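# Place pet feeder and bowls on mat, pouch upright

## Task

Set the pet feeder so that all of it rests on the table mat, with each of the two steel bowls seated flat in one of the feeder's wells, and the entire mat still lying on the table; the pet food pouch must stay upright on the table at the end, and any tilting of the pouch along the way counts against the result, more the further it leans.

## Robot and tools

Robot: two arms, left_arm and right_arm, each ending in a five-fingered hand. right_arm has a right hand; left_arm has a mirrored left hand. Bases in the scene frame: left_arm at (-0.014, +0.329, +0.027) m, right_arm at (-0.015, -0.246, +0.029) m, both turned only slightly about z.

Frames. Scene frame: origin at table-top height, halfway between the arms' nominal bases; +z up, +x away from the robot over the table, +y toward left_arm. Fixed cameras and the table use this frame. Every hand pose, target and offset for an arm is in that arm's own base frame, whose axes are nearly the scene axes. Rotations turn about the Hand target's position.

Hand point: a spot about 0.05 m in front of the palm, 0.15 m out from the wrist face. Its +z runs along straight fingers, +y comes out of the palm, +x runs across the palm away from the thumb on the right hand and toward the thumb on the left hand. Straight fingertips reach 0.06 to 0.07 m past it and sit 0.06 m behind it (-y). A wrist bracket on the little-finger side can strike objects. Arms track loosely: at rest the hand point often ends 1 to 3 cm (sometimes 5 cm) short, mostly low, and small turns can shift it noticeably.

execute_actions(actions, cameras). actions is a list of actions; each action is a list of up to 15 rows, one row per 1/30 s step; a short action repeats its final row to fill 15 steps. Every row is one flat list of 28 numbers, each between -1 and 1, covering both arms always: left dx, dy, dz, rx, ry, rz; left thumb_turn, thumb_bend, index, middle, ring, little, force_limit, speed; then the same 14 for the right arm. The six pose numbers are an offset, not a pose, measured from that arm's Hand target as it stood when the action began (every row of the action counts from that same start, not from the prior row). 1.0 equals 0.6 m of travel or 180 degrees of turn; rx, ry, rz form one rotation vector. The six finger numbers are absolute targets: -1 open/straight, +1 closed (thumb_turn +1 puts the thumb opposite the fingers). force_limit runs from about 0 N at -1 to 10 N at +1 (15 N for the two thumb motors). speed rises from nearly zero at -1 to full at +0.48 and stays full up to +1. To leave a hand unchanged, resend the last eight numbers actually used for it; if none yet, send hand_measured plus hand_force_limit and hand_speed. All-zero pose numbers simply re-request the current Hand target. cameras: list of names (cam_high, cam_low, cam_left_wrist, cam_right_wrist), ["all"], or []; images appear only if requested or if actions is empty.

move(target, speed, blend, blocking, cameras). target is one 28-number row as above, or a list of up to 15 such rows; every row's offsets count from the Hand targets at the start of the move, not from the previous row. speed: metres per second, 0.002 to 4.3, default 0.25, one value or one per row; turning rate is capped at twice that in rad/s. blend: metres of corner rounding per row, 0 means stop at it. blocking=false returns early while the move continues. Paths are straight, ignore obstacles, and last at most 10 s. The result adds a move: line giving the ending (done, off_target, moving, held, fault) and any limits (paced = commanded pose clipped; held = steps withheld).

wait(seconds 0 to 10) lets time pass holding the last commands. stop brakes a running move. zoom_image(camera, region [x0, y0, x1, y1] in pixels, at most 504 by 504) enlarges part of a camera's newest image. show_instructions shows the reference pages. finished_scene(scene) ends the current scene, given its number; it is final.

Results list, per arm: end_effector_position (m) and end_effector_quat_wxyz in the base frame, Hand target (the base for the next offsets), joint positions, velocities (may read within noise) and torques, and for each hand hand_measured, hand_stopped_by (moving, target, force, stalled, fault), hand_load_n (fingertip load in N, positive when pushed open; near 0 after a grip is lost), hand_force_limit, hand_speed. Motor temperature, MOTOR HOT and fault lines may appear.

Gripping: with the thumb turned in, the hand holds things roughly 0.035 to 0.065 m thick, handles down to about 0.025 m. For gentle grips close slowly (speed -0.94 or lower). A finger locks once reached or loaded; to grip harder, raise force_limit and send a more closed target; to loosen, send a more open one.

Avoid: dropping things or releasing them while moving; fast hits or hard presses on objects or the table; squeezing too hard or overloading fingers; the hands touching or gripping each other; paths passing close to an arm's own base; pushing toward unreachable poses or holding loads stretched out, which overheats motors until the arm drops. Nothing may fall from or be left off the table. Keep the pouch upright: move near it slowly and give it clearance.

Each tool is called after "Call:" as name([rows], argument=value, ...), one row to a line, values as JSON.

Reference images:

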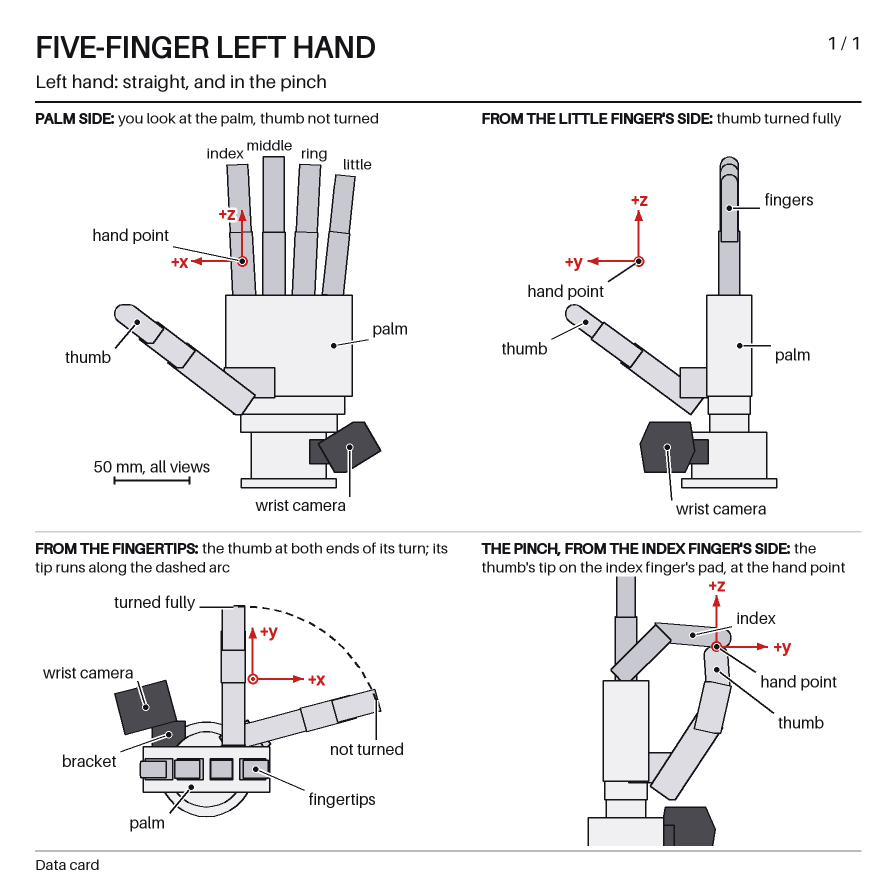

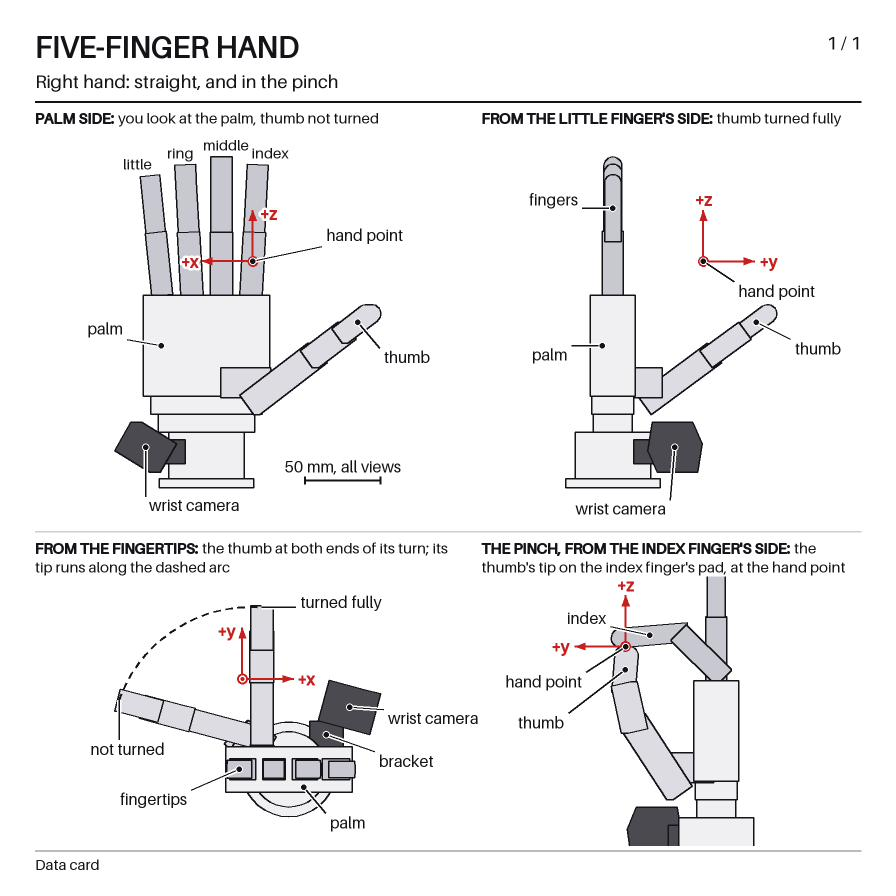

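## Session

Call:
execute_actions(actions=[])

Call:
zoom_image(camera="cam_high", region=[50, 80, 400, 430])

Call:
zoom_image(camera="cam_low", region=[50, 180, 450, 330])

Scene clock: 0.00 s.
left_arm: end_effector_position=(+0.6838, -0.1712, +0.1206) hand_measured=(-1.000, -1.000, -1.000, -1.000, -1.000, -1.000) hand_load_n=(+0.0, +0.0, +0.0, +0.0, +0.0, +0.0) hand_stopped_by=(target, target, target, target, target, target) hand_force_limit=0.00 hand_speed=-0.80 end_effector_quat_wxyz=(-0.023, -0.547, +0.827, -0.129) | right_arm: end_effector_position=(+0.6086, -0.1899, +0.2266) hand_measured=(-1.000, -1.000, -1.000, -1.000, -1.000, -1.000) hand_load_n=(+0.0, +0.0, +0.0, +0.0, +0.0, +0.0) hand_stopped_by=(target, target, target, target, target, target) hand_force_limit=0.00 hand_speed=-0.80 end_effector_quat_wxyz=(+0.112, -0.109, +0.974, -0.163)
Joint positions: left_arm=[-0.161 2.429 2.589 -1.586 0.22 0.224] | right_arm=[-0.348 1.782 1.792 -1.229 0.19 0.966]
Joint velocities: within noise
Joint torques (N m): no reading
Motor temperatures (°C): left_arm=[26 28 35 27 28 28] | right_arm=[27 26 34 24 26 25]
Heat: left arm: hottest elbow 35 °C; right arm: hottest elbow 34 °C.
Hand target: left_arm +0.6887, -0.1720, +0.1290; -0.014, -0.545, +0.827, -0.137 | right_arm +0.6156, -0.1925, +0.2471; +0.131, -0.107, +0.971, -0.172

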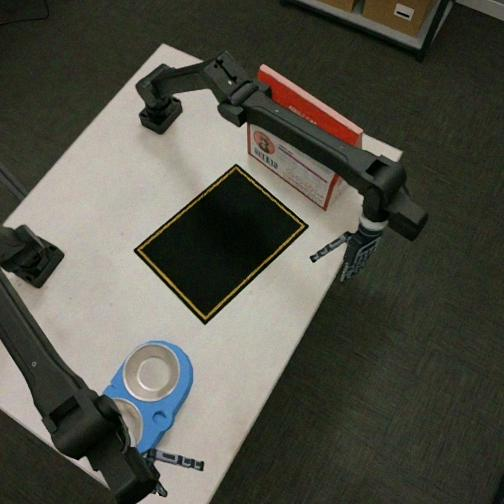

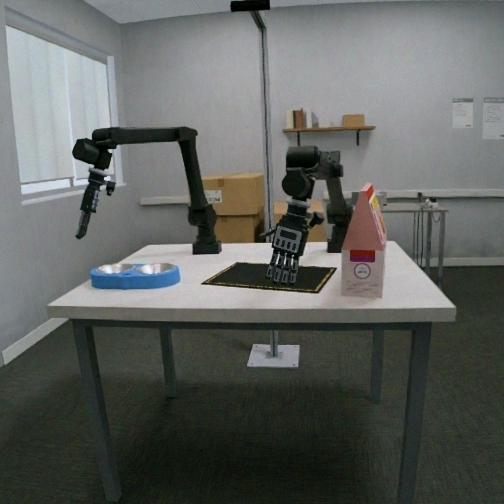

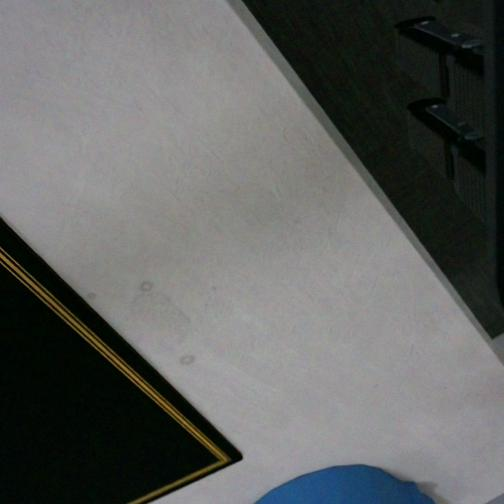

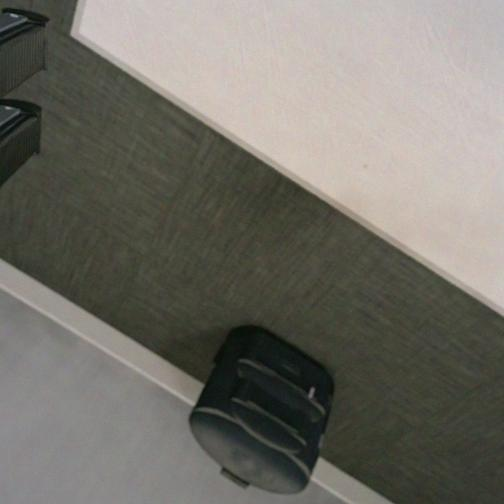

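Scaled by 1.440 from the camera's 504x504 image, which has a finer 720x720 frame.

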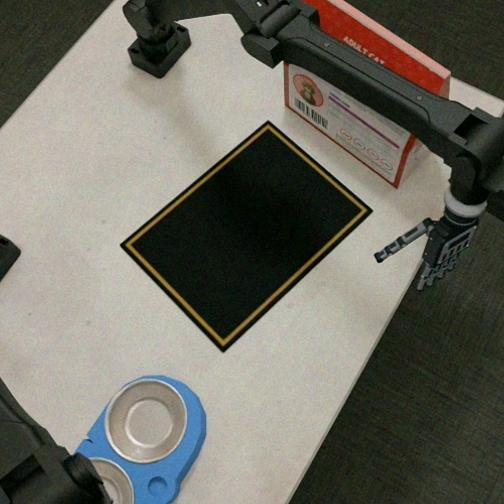

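Scaled by 1.260 from the camera's 504x504 image, which has a finer 720x720 frame.

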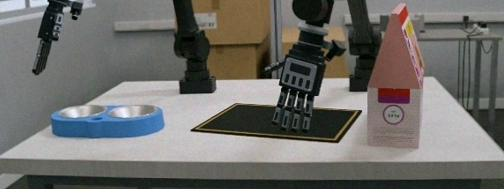

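Call:
move([
  [-0.05,0,0.333,0,0,0,-1,-1,-1,-1,-1,-1,0,0.3,0,0,0.2,0,0,0,-1,-1,-1,-1,-1,-1,0,0.3],
  [-0.5087,-0.2407,0.333,0.0179,0.1215,0.492,-1,-1,-1,-1,-1,-1,0,0.3,-0.5077,0.05,0.283,0.1504,0.0671,-0.1548,-1,-1,-1,-1,-1,-1,0,0.3],
], cameras=["all"], speed=[0.25,0.3], blend=[0.03,0])

Call:
zoom_image(camera="cam_high", region=[80, 280, 280, 480])

Call:
zoom_image(camera="cam_low", region=[70, 220, 210, 310])

Scene clock: 108.17 s.
left_arm: end_effector_position=(+0.3931, -0.3160, +0.3250) hand_measured=(-1.000, -1.000, -1.000, -1.000, -1.000, -1.000) hand_load_n=(+0.0, +0.0, +0.0, +0.0, +0.0, +0.0) hand_stopped_by=(target, target, target, target, target, target) hand_force_limit=0.00 hand_speed=0.30 end_effector_quat_wxyz=(+0.053, +0.978, -0.202, +0.015) | right_arm: end_effector_position=(+0.3157, -0.1633, +0.4125) hand_measured=(-1.000, -1.000, -1.000, -1.000, -1.000, -1.000) hand_load_n=(+0.0, +0.0, +0.0, +0.0, +0.0, +0.0) hand_stopped_by=(target, target, target, target, target, target) hand_force_limit=0.00 hand_speed=0.30 end_effector_quat_wxyz=(+0.160, +0.144, +0.976, -0.025)
Joint positions: left_arm=[-0.531 1.517 1.707 -1.698 0.09 -1.698] | right_arm=[-0.741 1.118 1.541 -1.699 -0.136 1.142]
Joint torques (N m): left_arm=[-1.96 -15.79 6.35 0.23 0.15 -0.16] | right_arm=[-1.2 -4.37 7.13 0.29 -0.23 0.02]
Motor temperatures (°C): left_arm=[26 40 44 27 28 28] | right_arm=[27 32 45 24 26 25]
Heat: left arm: hottest elbow 44 °C; right arm: hottest elbow 45 °C.
Hand target: left_arm +0.3834, -0.3165, +0.3289; +0.042, +0.979, -0.201, -0.009 | right_arm +0.3109, -0.1625, +0.4169; +0.006, +0.144, +0.989, +0.043
Off the commanded pose: left_arm 0.010 m, 3 deg | right_arm 0.007 m, 19 deg.
joint sent to its limit (left arm) — joint 4 (wrist pitch), lower limit. The joint targets are off in orientation, not in position.
joint sent to its limit (right arm) — joint 4 (wrist pitch), lower limit. The joint targets are off in orientation, not in position.
move: off_target (left_arm, right_arm)

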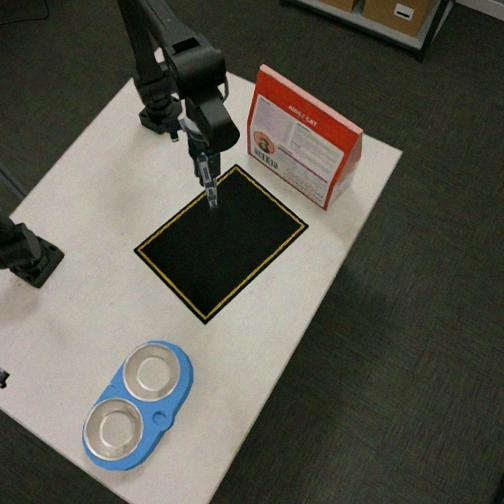

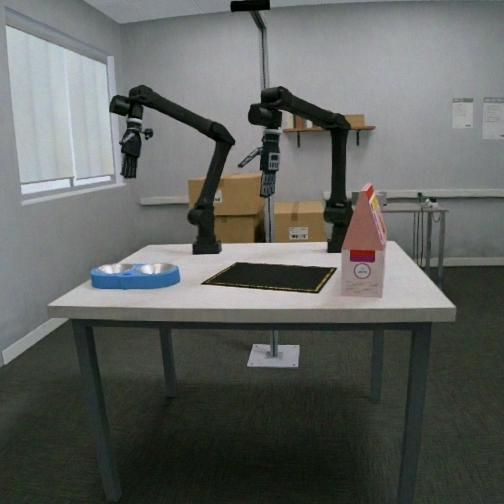

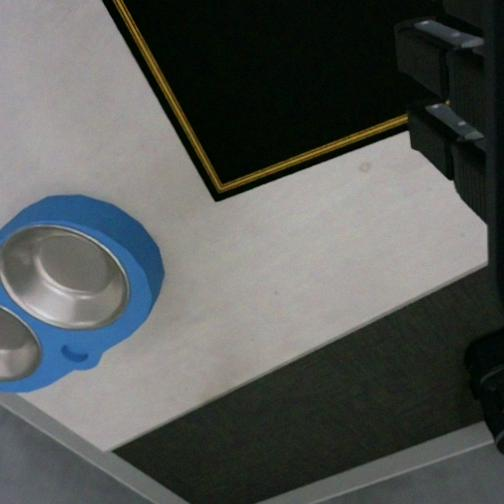

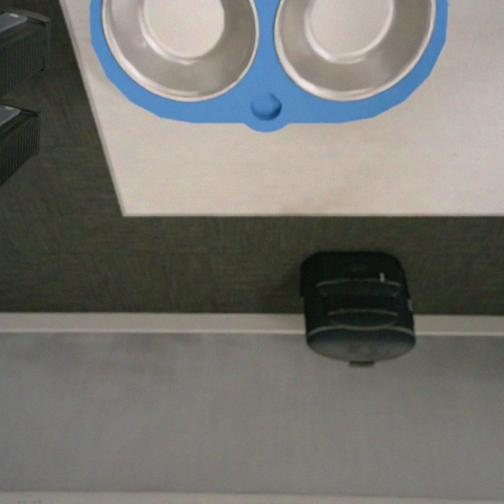

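Scaled by 2.520 from the camera's 504x504 image, which has a finer 720x720 frame.

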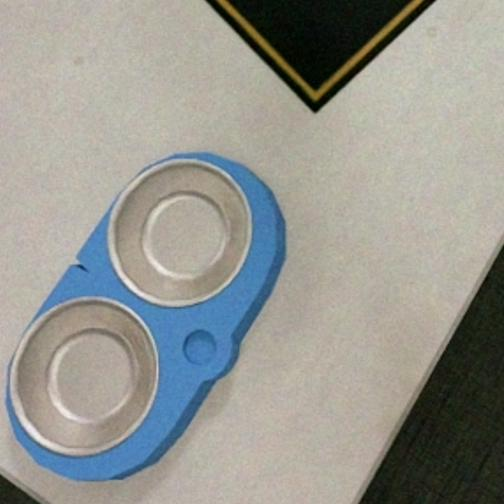

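Scaled by 3.600 from the camera's 504x504 image, which has a finer 720x720 frame.

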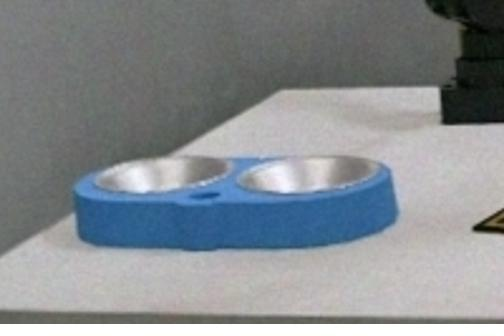

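Call:
move([
  [0.2292,-0.3968,-0.2,0,0,0.0167,-1,-1,-1,-1,-1,-1,-0.6,-0.5,0.2502,-0.2285,-0.25,0,0,0.0556,-1,-1,-1,-1,-1,-1,-0.6,-0.5],
  [0.2292,-0.3968,-0.3765,0,0,0.0167,-1,-1,-1,-1,-1,-1,-0.6,-0.5,0.2502,-0.2285,-0.5265,0,0,0.0556,-1,-1,-1,-1,-1,-1,-0.6,-0.5],
], cameras=["all"], speed=[0.3,0.2], blend=[0.03,0])

Call:
zoom_image(camera="cam_high", region=[60, 280, 260, 480])

Call:
zoom_image(camera="cam_low", region=[60, 190, 220, 310])

Scene clock: 187.10 s.
left_arm: end_effector_position=(+0.5239, -0.5504, +0.1153) hand_measured=(-1.000, -1.000, -1.000, -1.000, -1.000, -1.000) hand_load_n=(+0.0, +0.0, +0.0, +0.0, +0.0, +0.0) hand_stopped_by=(target, target, target, target, target, target) hand_force_limit=-0.60 hand_speed=-0.50 end_effector_quat_wxyz=(+0.047, +0.983, -0.178, -0.005) | right_arm: end_effector_position=(+0.4563, -0.3010, +0.1018) hand_measured=(-1.000, -1.000, -1.000, -1.000, -1.000, -1.000) hand_load_n=(+0.0, +0.0, +0.0, +0.0, +0.0, +0.0) hand_stopped_by=(target, target, target, target, target, target) hand_force_limit=-0.60 hand_speed=-0.50 end_effector_quat_wxyz=(-0.001, +0.068, +0.997, +0.047)
Joint positions: left_arm=[-0.729 2.256 2.246 -1.519 0.084 -1.943] | right_arm=[-0.731 1.871 1.583 -1.343 -0.073 0.974]
Joint torques (N m): left_arm=[-1.67 -25.35 6.48 1.1 -0.07 -0.16] | right_arm=[0.21 -11.69 6.99 0.28 -0.02 -0.16]
Motor temperatures (°C): left_arm=[26 33 40 27 27 28] | right_arm=[27 29 42 24 26 25]
Heat: left arm: hottest elbow 40 °C; right arm: hottest elbow 42 °C.
Hand target: left_arm +0.5210, -0.5546, +0.1029; +0.043, +0.984, -0.175, -0.008 | right_arm +0.4611, -0.2996, +0.1011; +0.003, +0.057, +0.997, +0.043
Off the commanded pose: left_arm 0.013 m, 1 deg | right_arm 0.005 m, 1 deg.
move: off_target (left_arm)

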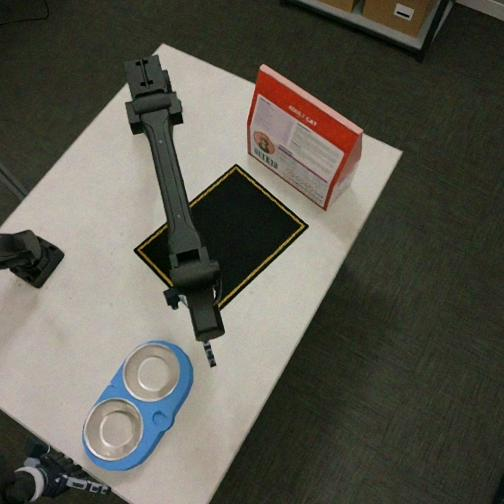

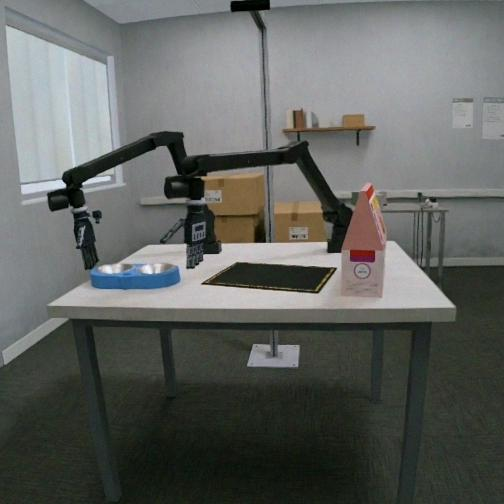

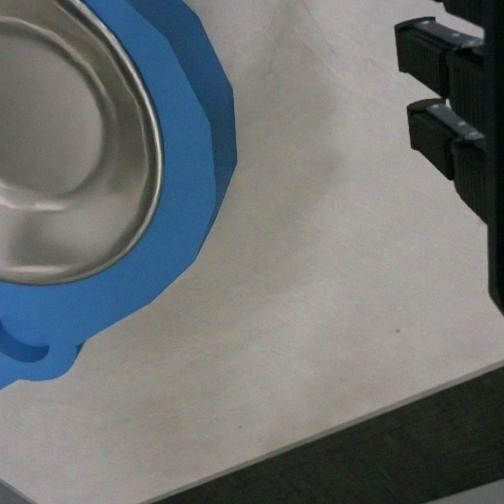

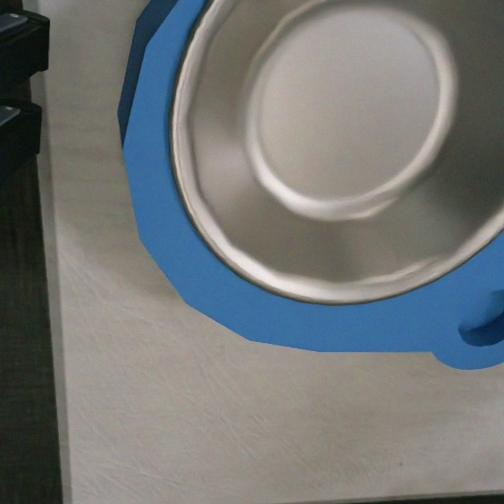

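Scaled by 2.520 from the camera's 504x504 image, which has a finer 720x720 frame.

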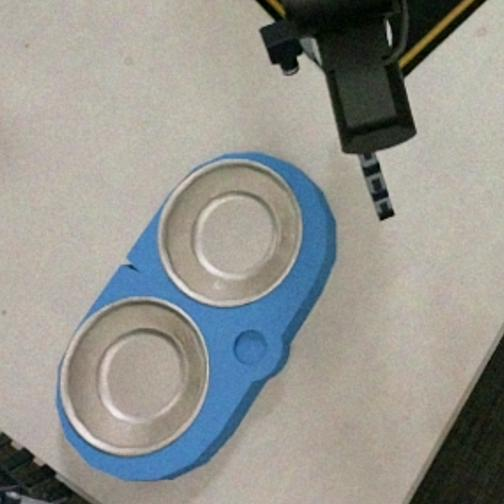

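Scaled by 3.150 from the camera's 504x504 image, which has a finer 720x720 frame.

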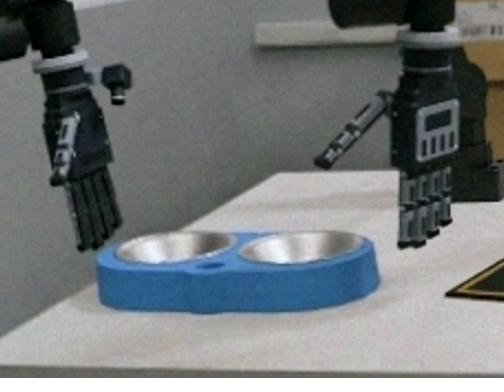

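Call:
zoom_image(camera="cam_high", region=[0, 384, 160, 504])

Scaled by 3.150 from the camera's 504x504 image, which has a finer 720x720 frame.

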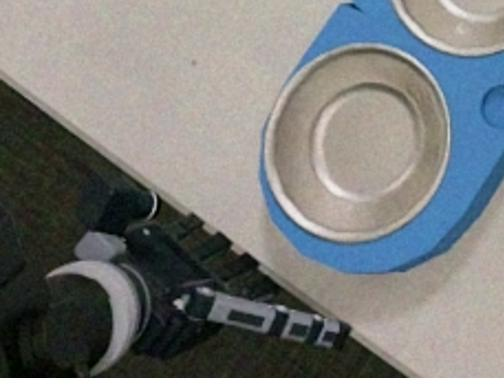

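Call:
move([
  [0,0,-0.063,0,0,0,-1,-1,-1,-1,-1,-1,-0.6,-0.5,0.0105,-0.047,-0.075,0,0,0,-1,-1,-1,-1,-1,-1,-0.6,-0.5],
], cameras=["cam_low","cam_left_wrist","cam_right_wrist","cam_high"], speed=[0.15])

Call:
zoom_image(camera="cam_low", region=[60, 190, 220, 310])

Call:
zoom_image(camera="cam_high", region=[0, 334, 220, 504])

Scene clock: 245.40 s.
left_arm: end_effector_position=(+0.5246, -0.5511, +0.0849) hand_measured=(-1.000, -1.000, -1.000, -1.000, -1.000, -1.000) hand_load_n=(+0.0, -0.5, +0.0, +0.5, +0.0, +0.0) hand_stopped_by=(target, target, target, target, target, target) hand_force_limit=-0.60 hand_speed=-0.50 end_effector_quat_wxyz=(+0.049, +0.983, -0.178, +0.000) | right_arm: end_effector_position=(+0.4607, -0.3179, +0.0535) hand_measured=(-1.000, -1.000, -1.000, -1.000, -1.000, -1.000) hand_load_n=(+0.0, +0.0, +0.0, +0.0, +0.0, +0.0) hand_stopped_by=(target, target, target, target, target, target) hand_force_limit=-0.60 hand_speed=-0.50 end_effector_quat_wxyz=(-0.007, +0.062, +0.997, +0.051)
Joint positions: left_arm=[-0.729 2.256 2.165 -1.428 0.084 -1.943] | right_arm=[-0.747 1.962 1.587 -1.273 -0.07 0.945]
Joint torques (N m): left_arm=[-1.73 -24.47 6.43 0.99 -0.08 -0.16] | right_arm=[-0.85 -11.93 8.27 0.21 -0.05 -0.17]
Heat: left arm: hottest elbow 40 °C; right arm: hottest elbow 43 °C.
Hand target: left_arm +0.5210, -0.5546, +0.0651; +0.043, +0.984, -0.175, -0.008 | right_arm +0.4674, -0.3278, +0.0561; +0.003, +0.057, +0.997, +0.043
Off the commanded pose: left_arm 0.021 m, 1 deg | right_arm 0.012 m, 2 deg.
move: off_target (left_arm, right_arm)

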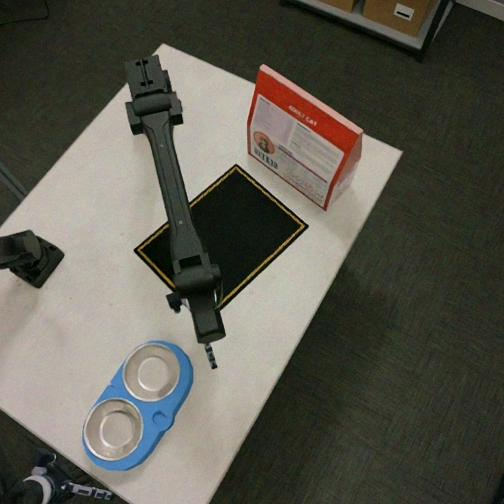

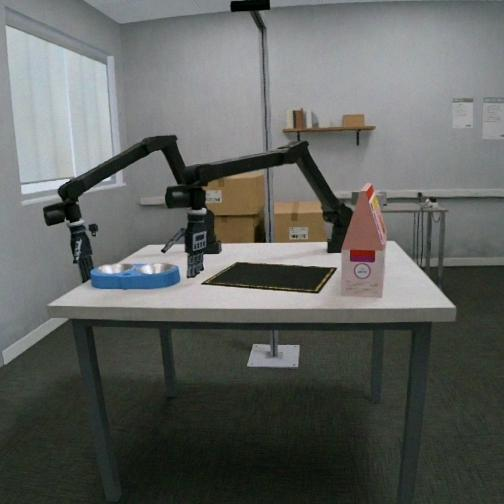

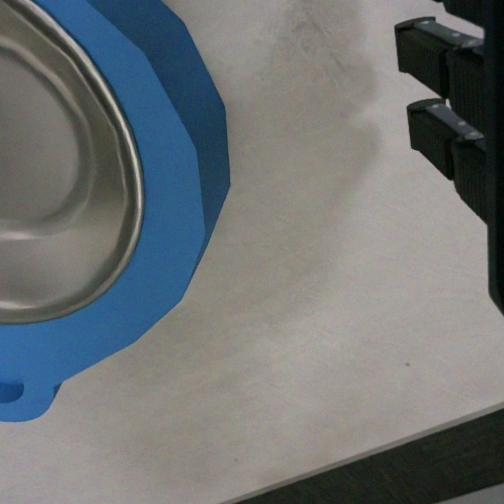

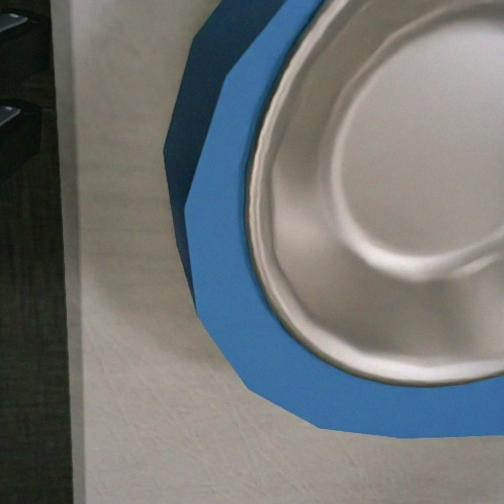

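Scaled by 3.150 from the camera's 504x504 image, which has a finer 720x720 frame.

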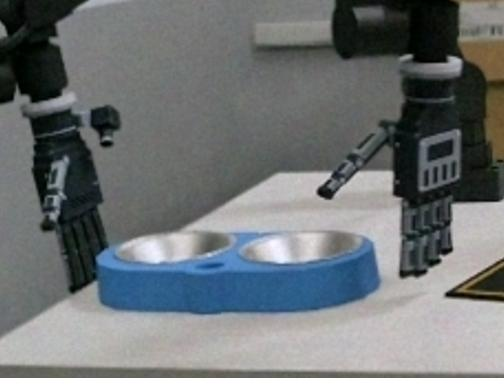

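Scaled by 2.291 from the camera's 504x504 image, which has a finer 720x720 frame.

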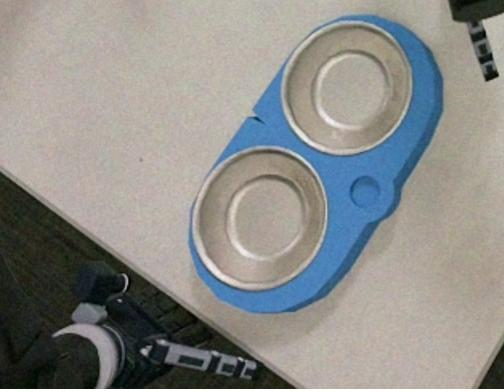

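Call:
move([
  [-0.0338,-0.0907,-0.033,0,0,0,-1,-1,-1,-1,-1,-1,-0.6,-0.9,0.0117,0.0967,0.005,0,0,0,-1,-1,-1,-1,-1,-1,-0.6,-0.9],
  [-0.0338,-0.0907,-0.033,0,0,0,-1,-1,-0.75,-0.75,-0.75,-0.75,-0.6,-0.9,0.0117,0.0967,0.005,0,0,0,-1,-1,-0.75,-0.75,-0.75,-0.75,-0.6,-0.9],
], cameras=["cam_low","cam_left_wrist","cam_right_wrist","cam_high"], speed=[0.07,0.07])

Call:
zoom_image(camera="cam_low", region=[60, 190, 220, 310])

Call:
zoom_image(camera="cam_high", region=[40, 304, 240, 504])

Scene clock: 283.17 s.
left_arm: end_effector_position=(+0.4997, -0.5919, +0.0502) hand_measured=(-1.000, -1.000, -0.750, -0.750, -0.750, -0.750) hand_load_n=(+0.0, +0.0, +0.0, +0.5, +0.0, +0.0) hand_stopped_by=(target, target, target, target, target, target) hand_force_limit=-0.60 hand_speed=-0.90 end_effector_quat_wxyz=(+0.038, +0.984, -0.174, -0.011) | right_arm: end_effector_position=(+0.4636, -0.3124, +0.0459) hand_measured=(-1.000, -1.000, -0.918, -0.964, -0.994, -0.954) hand_load_n=(+0.0, +0.0, +2.5, +2.0, +4.5, +2.5) hand_stopped_by=(target, target, force, force, force, force) hand_force_limit=-0.60 hand_speed=-0.90 end_effector_quat_wxyz=(+0.002, +0.072, +0.997, +0.019)
Joint positions: left_arm=[-0.798 2.333 2.217 -1.428 0.074 -2.019] | right_arm=[-0.724 1.922 1.516 -1.185 -0.032 0.991]
Joint torques (N m): left_arm=[-2.26 -23.82 11.41 0.46 0.2 -0.15] | right_arm=[3.84 -14.39 4.92 -1.22 -1.62 0.19]
Motor temperatures (°C): left_arm=[26 38 39 27 27 28] | right_arm=[27 30 43 24 26 26]
Heat: left arm: hottest elbow 39 °C; right arm: hottest elbow 43 °C.
Hand target: left_arm +0.5009, -0.6089, +0.0454; +0.043, +0.984, -0.175, -0.008 | right_arm +0.4744, -0.2699, +0.0591; +0.003, +0.057, +0.997, +0.043
Off the commanded pose: left_arm 0.018 m, 1 deg | right_arm 0.046 m, 3 deg.
move: off_target (left_arm, right_arm); target 2's new numbers were sent with right_arm's hand 0.045 m and 3 deg from that target

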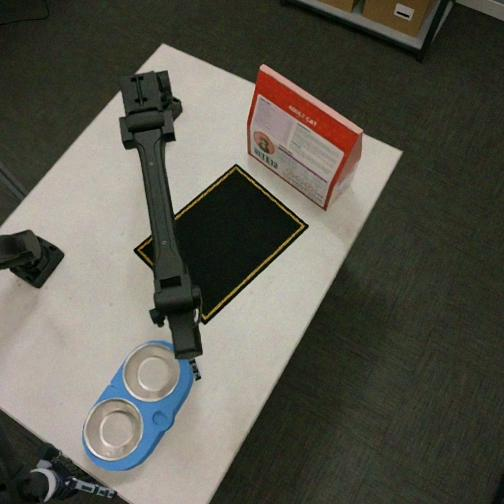

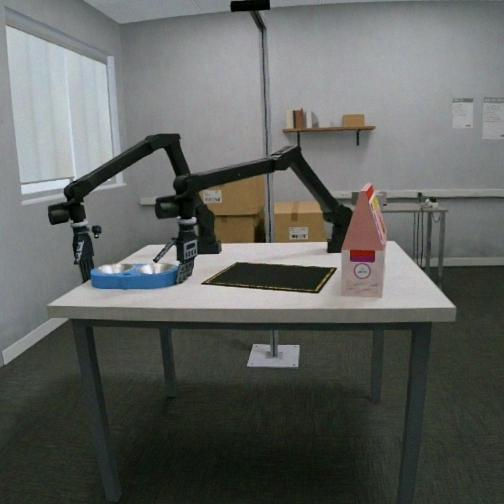

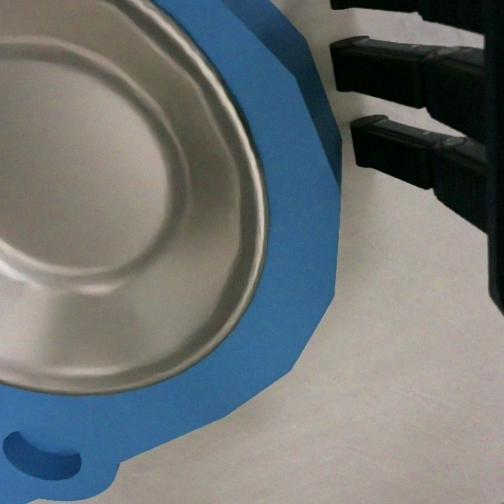

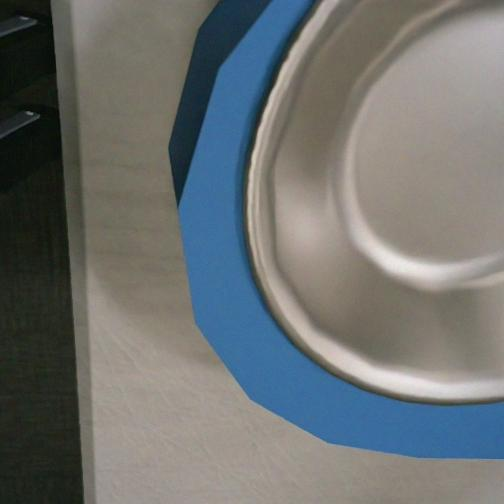

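Scaled by 3.150 from the camera's 504x504 image, which has a finer 720x720 frame.

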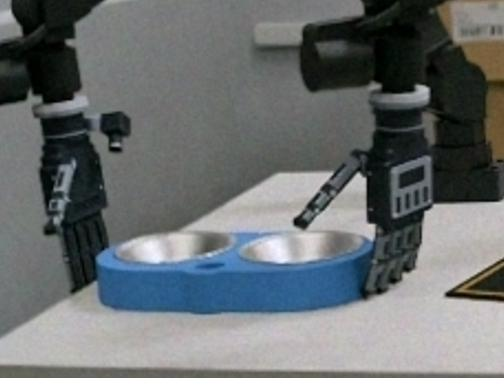

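Scaled by 2.520 from the camera's 504x504 image, which has a finer 720x720 frame.

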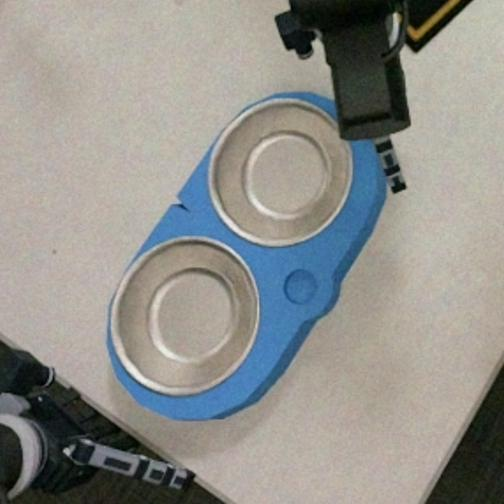

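Call:
move([
  [0.0,0.02,0,0,0,0,-1,-1,-1,-1,-1,-1,-0.6,-0.5,-0.014,-0.125,-0.015,0,0,0,-1,-1,-1,-1,-1,-1,-0.6,-0.5],
  [0.0282,0.01,0,0,0,0,-1,-1,-1,-1,-1,-1,-0.6,-0.5,0.009,-0.125,0.07,0,0,0,-1,-1,-1,-1,-1,-1,-0.6,-0.5],
], cameras=["cam_low","cam_left_wrist","cam_right_wrist","cam_high"], speed=[0.1,0.1])

Call:
zoom_image(camera="cam_low", region=[60, 190, 220, 310])

Scene clock: 311.80 s.
left_arm: end_effector_position=(+0.4974, -0.6026, +0.0552) hand_measured=(-1.000, -1.000, -1.000, -1.000, -1.000, -1.000) hand_load_n=(+0.0, +0.0, +0.0, +0.0, +0.0, +0.0) hand_stopped_by=(target, target, target, target, target, target) hand_force_limit=-0.60 hand_speed=-0.50 end_effector_quat_wxyz=(+0.041, +0.983, -0.179, -0.013) | right_arm: end_effector_position=(+0.4638, -0.3371, +0.0806) hand_measured=(-1.000, -1.000, -1.000, -1.000, -1.000, -1.000) hand_load_n=(+0.0, +0.0, +0.0, +0.0, +0.0, +0.0) hand_stopped_by=(target, target, target, target, target, target) hand_force_limit=-0.60 hand_speed=-0.50 end_effector_quat_wxyz=(-0.016, +0.061, +0.996, +0.058)
Joint positions: left_arm=[-0.808 2.356 2.27 -1.457 0.082 -2.019] | right_arm=[-0.767 1.992 1.709 -1.386 -0.068 0.924]
Joint torques (N m): left_arm=[0.56 -23.59 11.56 0.4 -0.06 0.07] | right_arm=[0.21 -13.45 10.26 -0.49 -0.16 -0.02]
Heat: left arm: hottest elbow 42 °C; right arm: hottest elbow 41 °C.
Hand target: left_arm +0.5177, -0.6030, +0.0453; +0.043, +0.984, -0.175, -0.008 | right_arm +0.4798, -0.3448, +0.1012; +0.003, +0.057, +0.997, +0.043
Off the commanded pose: left_arm 0.023 m, 1 deg | right_arm 0.027 m, 3 deg.
move: off_target (left_arm, right_arm)

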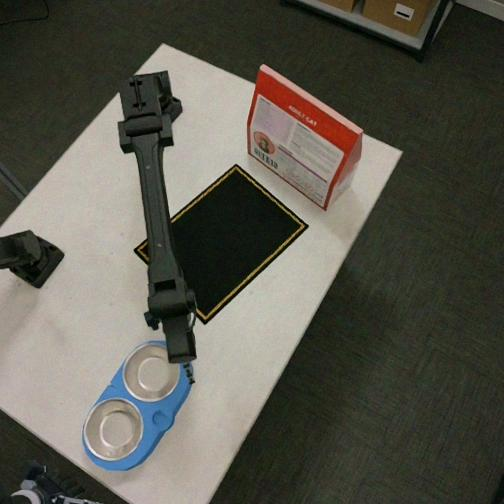

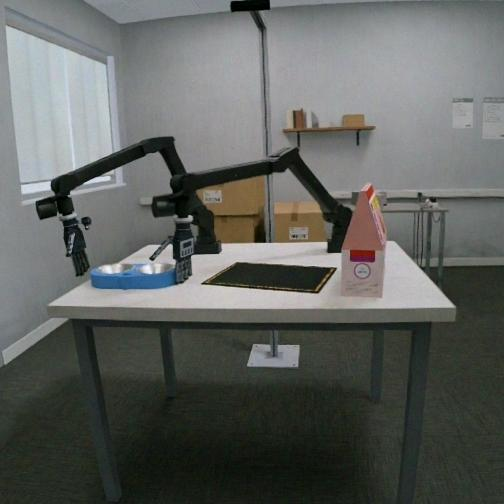

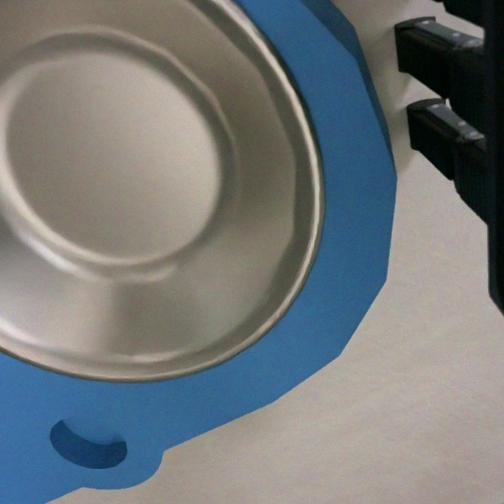

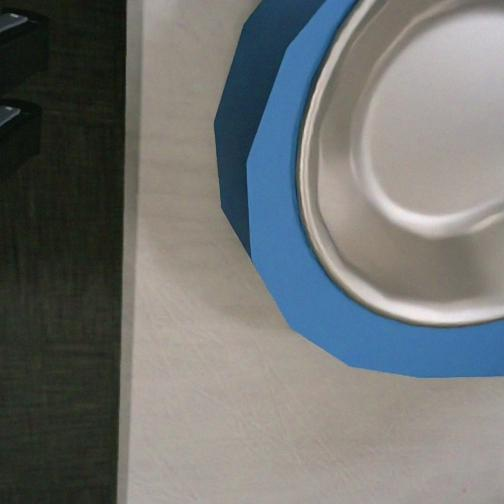

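Scaled by 3.150 from the camera's 504x504 image, which has a finer 720x720 frame.

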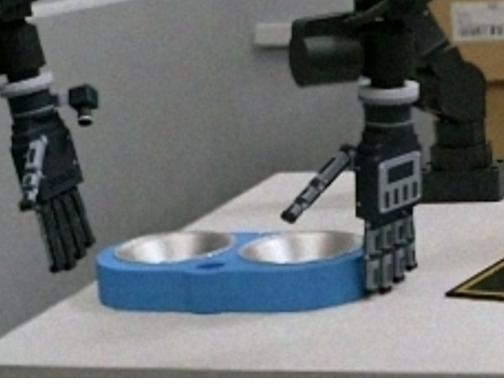

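Call:
move([
  [0.045,0.02,0.0,0,0,0,-1,-1,-1,-1,-1,-1,-0.6,-0.9,0.0087,0.08,0,0,0,0,-1,-1,-1,-1,-1,-1,-0.6,-0.9],
  [0.045,0.02,0.0,0,0,0,-1,-1,-1,-1,-1,-1,-0.6,-0.9,0.0087,0.08,-0.06,0,0,0,-1,-1,-1,-1,-1,-1,-0.6,-0.9],
  [0.03,-0.045,0.0,0,0,0,-1,-1,-1,-1,-1,-1,-0.6,-0.9,0.0117,0.145,-0.06,0,0,0,-1,-1,-1,-1,-1,-1,-0.6,-0.9],
], cameras=["cam_low","cam_left_wrist","cam_right_wrist"], speed=[0.1,0.1,0.06])

Call:
zoom_image(camera="cam_low", region=[60, 190, 220, 310])

Scene clock: 343.90 s.
left_arm: end_effector_position=(+0.5395, -0.6134, +0.0561) hand_measured=(-1.000, -1.000, -1.000, -1.000, -1.000, -1.000) hand_load_n=(+0.0, -0.5, +0.0, +0.0, +0.0, +0.0) hand_stopped_by=(target, target, target, target, target, target) hand_force_limit=-0.60 hand_speed=-0.90 end_effector_quat_wxyz=(+0.043, +0.984, -0.172, -0.008) | right_arm: end_effector_position=(+0.4827, -0.2721, +0.0613) hand_measured=(-1.000, -1.000, -1.000, -1.000, -1.000, -1.000) hand_load_n=(+0.0, +0.0, +0.0, +0.5, +0.0, +0.0) hand_stopped_by=(target, target, target, target, target, target) hand_force_limit=-0.60 hand_speed=-0.90 end_effector_quat_wxyz=(+0.000, +0.061, +0.997, +0.040)
Joint positions: left_arm=[-0.779 2.533 2.604 -1.606 0.08 -2.005] | right_arm=[-0.657 1.904 1.523 -1.235 -0.066 1.035]
Joint torques (N m): left_arm=[-2.61 -25.47 11.55 0.4 0.01 -0.15] | right_arm=[1.2 -13.1 5.56 -0.02 -0.45 0.09]
Motor temperatures (°C): left_arm=[26 40 46 27 27 28] | right_arm=[27 33 42 24 27 26]
Heat: left arm: hottest elbow 46 °C; right arm: hottest elbow 42 °C.
Hand target: left_arm +0.5357, -0.6300, +0.0452; +0.043, +0.984, -0.175, -0.008 | right_arm +0.4868, -0.2579, +0.0651; +0.003, +0.057, +0.997, +0.043
Off the commanded pose: left_arm 0.020 m, 0 deg | right_arm 0.015 m, 1 deg.
move: off_target (left_arm, right_arm)
Images, in order (width x height): cam_low 504x504, cam_left_wrist 504x504, cam_right_wrist 504x504.

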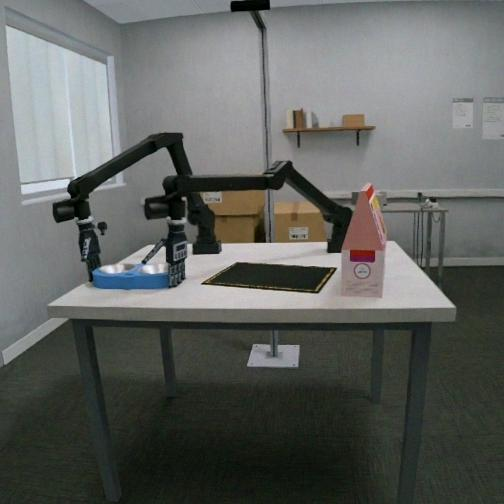

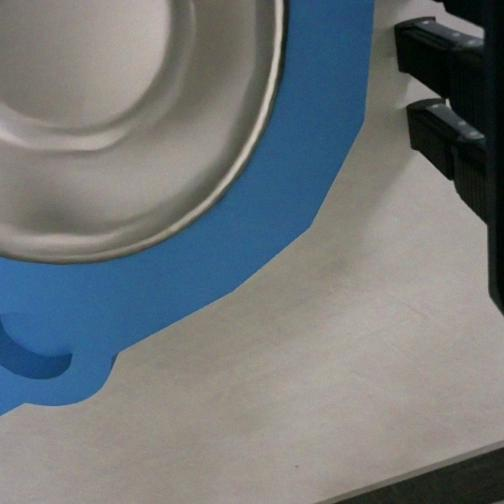

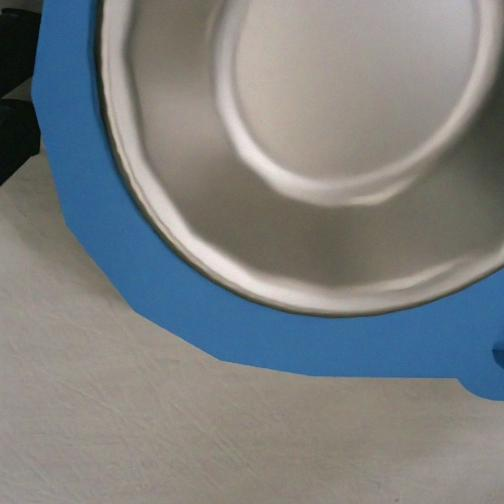

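Scaled by 3.150 from the camera's 504x504 image, which has a finer 720x720 frame.

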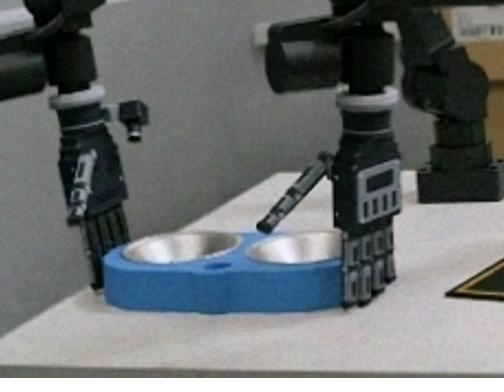

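Call:
move([
  [-0.012,0.005,0.0,0,0,0,-1,-1,-1,-1,-1,-1,-0.6,-0.9,0,0,0,0,0,0,-1,-1,-1,-1,-1,-1,-0.6,-0.9],
  [-0.0325,-0.0445,0.0,0,0,0,-1,-1,-1,-1,-1,-1,-0.6,-0.9,0,0.0167,0,0,0,0,-1,-1,-1,-1,-1,-1,-0.6,-0.9],
  [-0.0325,-0.0445,0.0,0,0,0,-1,-1,-0.75,-0.75,-0.75,-0.75,-0.6,-0.9,0,0.0167,0,0,0,0,-1,-1,-0.75,-0.75,-0.75,-0.75,-0.6,-0.9],
], cameras=["cam_low","cam_left_wrist","cam_right_wrist"], speed=[0.1,0.06,0.06])

Call:
zoom_image(camera="cam_low", region=[60, 190, 220, 310])

Scene clock: 361.20 s.
left_arm: end_effector_position=(+0.5369, -0.6191, +0.0544) hand_measured=(-1.000, -1.000, -0.778, -0.946, -0.992, -0.926) hand_load_n=(+0.0, -0.5, +2.0, +0.5, +0.0, +2.0) hand_stopped_by=(target, target, force, force, force, force) hand_force_limit=-0.60 hand_speed=-0.90 end_effector_quat_wxyz=(+0.030, +0.987, -0.159, -0.009) | right_arm: end_effector_position=(+0.4831, -0.2708, +0.0607) hand_measured=(-1.000, -1.000, -0.918, -0.992, -0.956, -0.814) hand_load_n=(+0.0, +0.0, +2.5, +0.0, +1.0, +2.0) hand_stopped_by=(target, target, force, force, force, force) hand_force_limit=-0.60 hand_speed=-0.90 end_effector_quat_wxyz=(+0.003, +0.067, +0.997, +0.033)
Joint positions: left_arm=[-0.794 2.572 2.68 -1.657 0.059 -2.047] | right_arm=[-0.652 1.892 1.505 -1.215 -0.058 1.052]
Joint torques (N m): left_arm=[-4.89 -25.58 11.93 0.95 0.73 -0.15] | right_arm=[2.02 -13.1 5.33 -0.38 -0.77 0.06]
Heat: left arm: hottest elbow 47 °C; right arm: hottest elbow 42 °C.
Hand target: left_arm +0.5163, -0.6566, +0.0455; +0.043, +0.984, -0.175, -0.008 | right_arm +0.4869, -0.2478, +0.0652; +0.003, +0.057, +0.997, +0.043
Off the commanded pose: left_arm 0.044 m, 2 deg | right_arm 0.024 m, 2 deg.
move: off_target (left_arm, right_arm); target 3's new numbers were sent with left_arm's hand 0.043 m and 2 deg from that target
Images, in order (width x height): cam_low 504x504, cam_left_wrist 504x504, cam_right_wrist 504x504.

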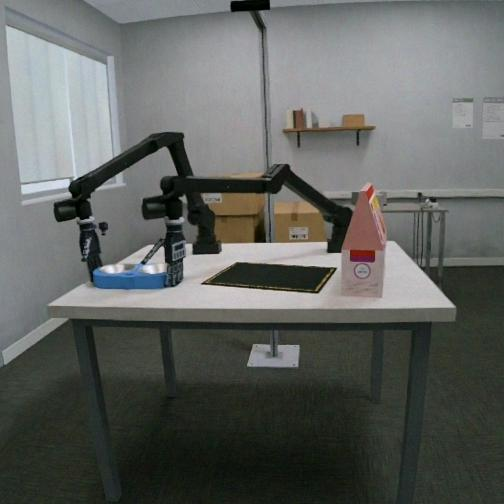

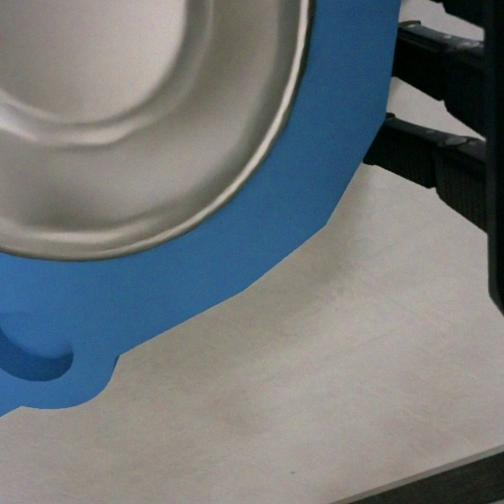

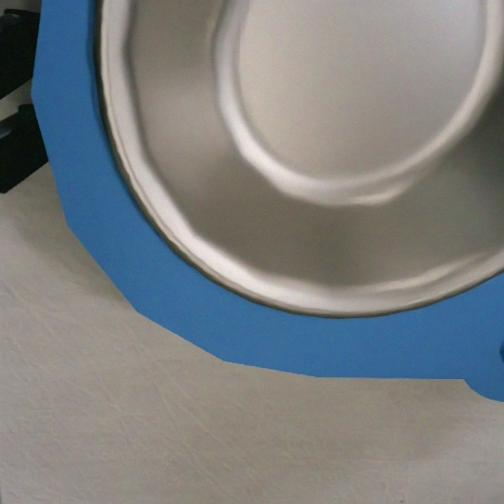

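Scaled by 3.150 from the camera's 504x504 image, which has a finer 720x720 frame.

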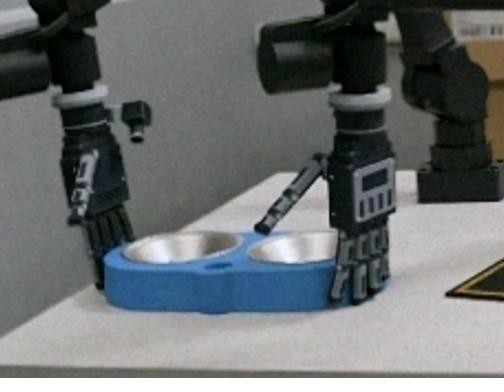

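Call:
move([
  [0.018,-0.053,0.0,0,0,0,-1,-1,-0.75,-0.75,-0.75,-0.75,-0.6,-0.9,0.0338,0.1575,0,0,0,0,-1,-1,-0.75,-0.75,-0.75,-0.75,-0.6,-0.9],
  [0.018,-0.053,0.1575,0,0,0,-1,-1,-0.75,-0.75,-0.75,-0.75,-0.6,-0.9,0.0338,0.1575,0.1,0,0,0,-1,-1,-0.75,-0.75,-0.75,-0.75,-0.6,-0.9],
], cameras=["cam_low","cam_high"], speed=[0.08,0.08])

Call:
zoom_image(camera="cam_low", region=[60, 190, 220, 310])

Scene clock: 396.07 s.
left_arm: end_effector_position=(+0.5772, -0.6052, +0.0587) hand_measured=(-1.000, -1.000, -0.778, -0.946, -0.992, -0.928) hand_load_n=(+0.0, +0.0, +0.5, +0.0, +0.5, +20.0) hand_stopped_by=(target, target, force, force, force, force) hand_force_limit=-0.60 hand_speed=-0.90 end_effector_quat_wxyz=(+0.022, +0.988, -0.149, +0.026) | right_arm: end_effector_position=(+0.4814, -0.2372, +0.1014) hand_measured=(-1.000, -1.000, -0.920, -0.994, -0.956, -0.814) hand_load_n=(+0.0, +0.0, +15.0, +5.5, +0.0, +0.0) hand_stopped_by=(target, target, force, force, force, force) hand_force_limit=-0.60 hand_speed=-0.90 end_effector_quat_wxyz=(-0.004, +0.124, +0.992, -0.009)
Joint positions: left_arm=[-0.759 2.66 2.862 -1.705 0.006 -2.03] | right_arm=[-0.575 1.76 1.443 -1.253 0.02 1.244]
Joint torques (N m): left_arm=[-9.17 -34.84 12.66 0.91 2.65 -0.53] | right_arm=[8.47 -12.34 7.62 -2.24 -3.79 -0.24]
Heat: left arm: hottest elbow 46 °C; right arm: hottest elbow 41 °C.
Hand target: left_arm +0.5271, -0.6884, +0.1397; +0.042, +0.984, -0.175, -0.008 | right_arm +0.5071, -0.1533, +0.1251; +0.003, +0.057, +0.997, +0.043
Off the commanded pose: left_arm 0.127 m, 5 deg | right_arm 0.091 m, 10 deg.
elbow stopped short (left arm): the move would have taken joint 3 (elbow) straighter than the controller allows.
joint sent to its limit (left arm) — joint 6 (wrist roll), lower limit. The joint targets are off in position and orientation.
move: off_target (left_arm, right_arm)
Images, in order (width x height): cam_high 504x504, cam_low 504x504.

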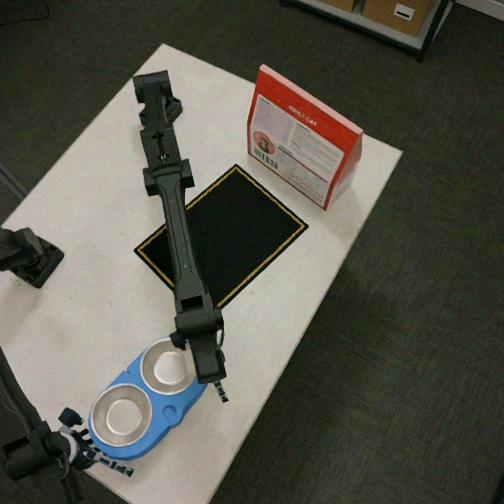

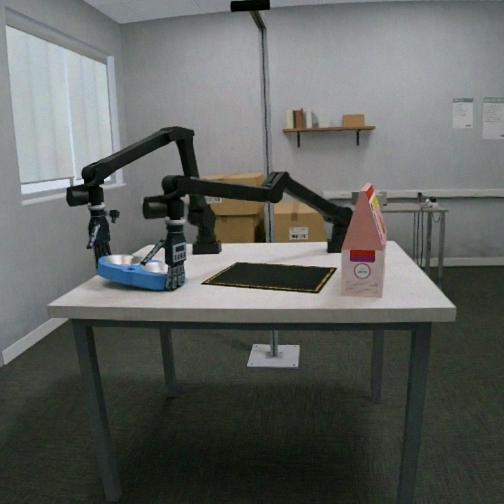

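Scaled by 3.150 from the camera's 504x504 image, which has a finer 720x720 frame.

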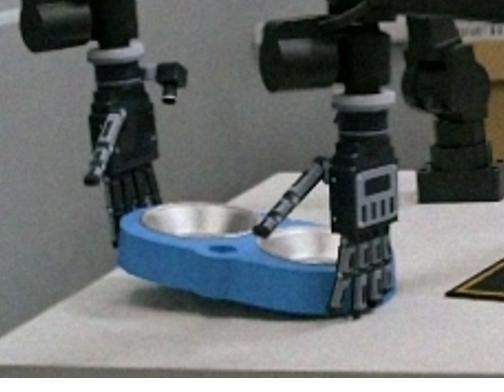

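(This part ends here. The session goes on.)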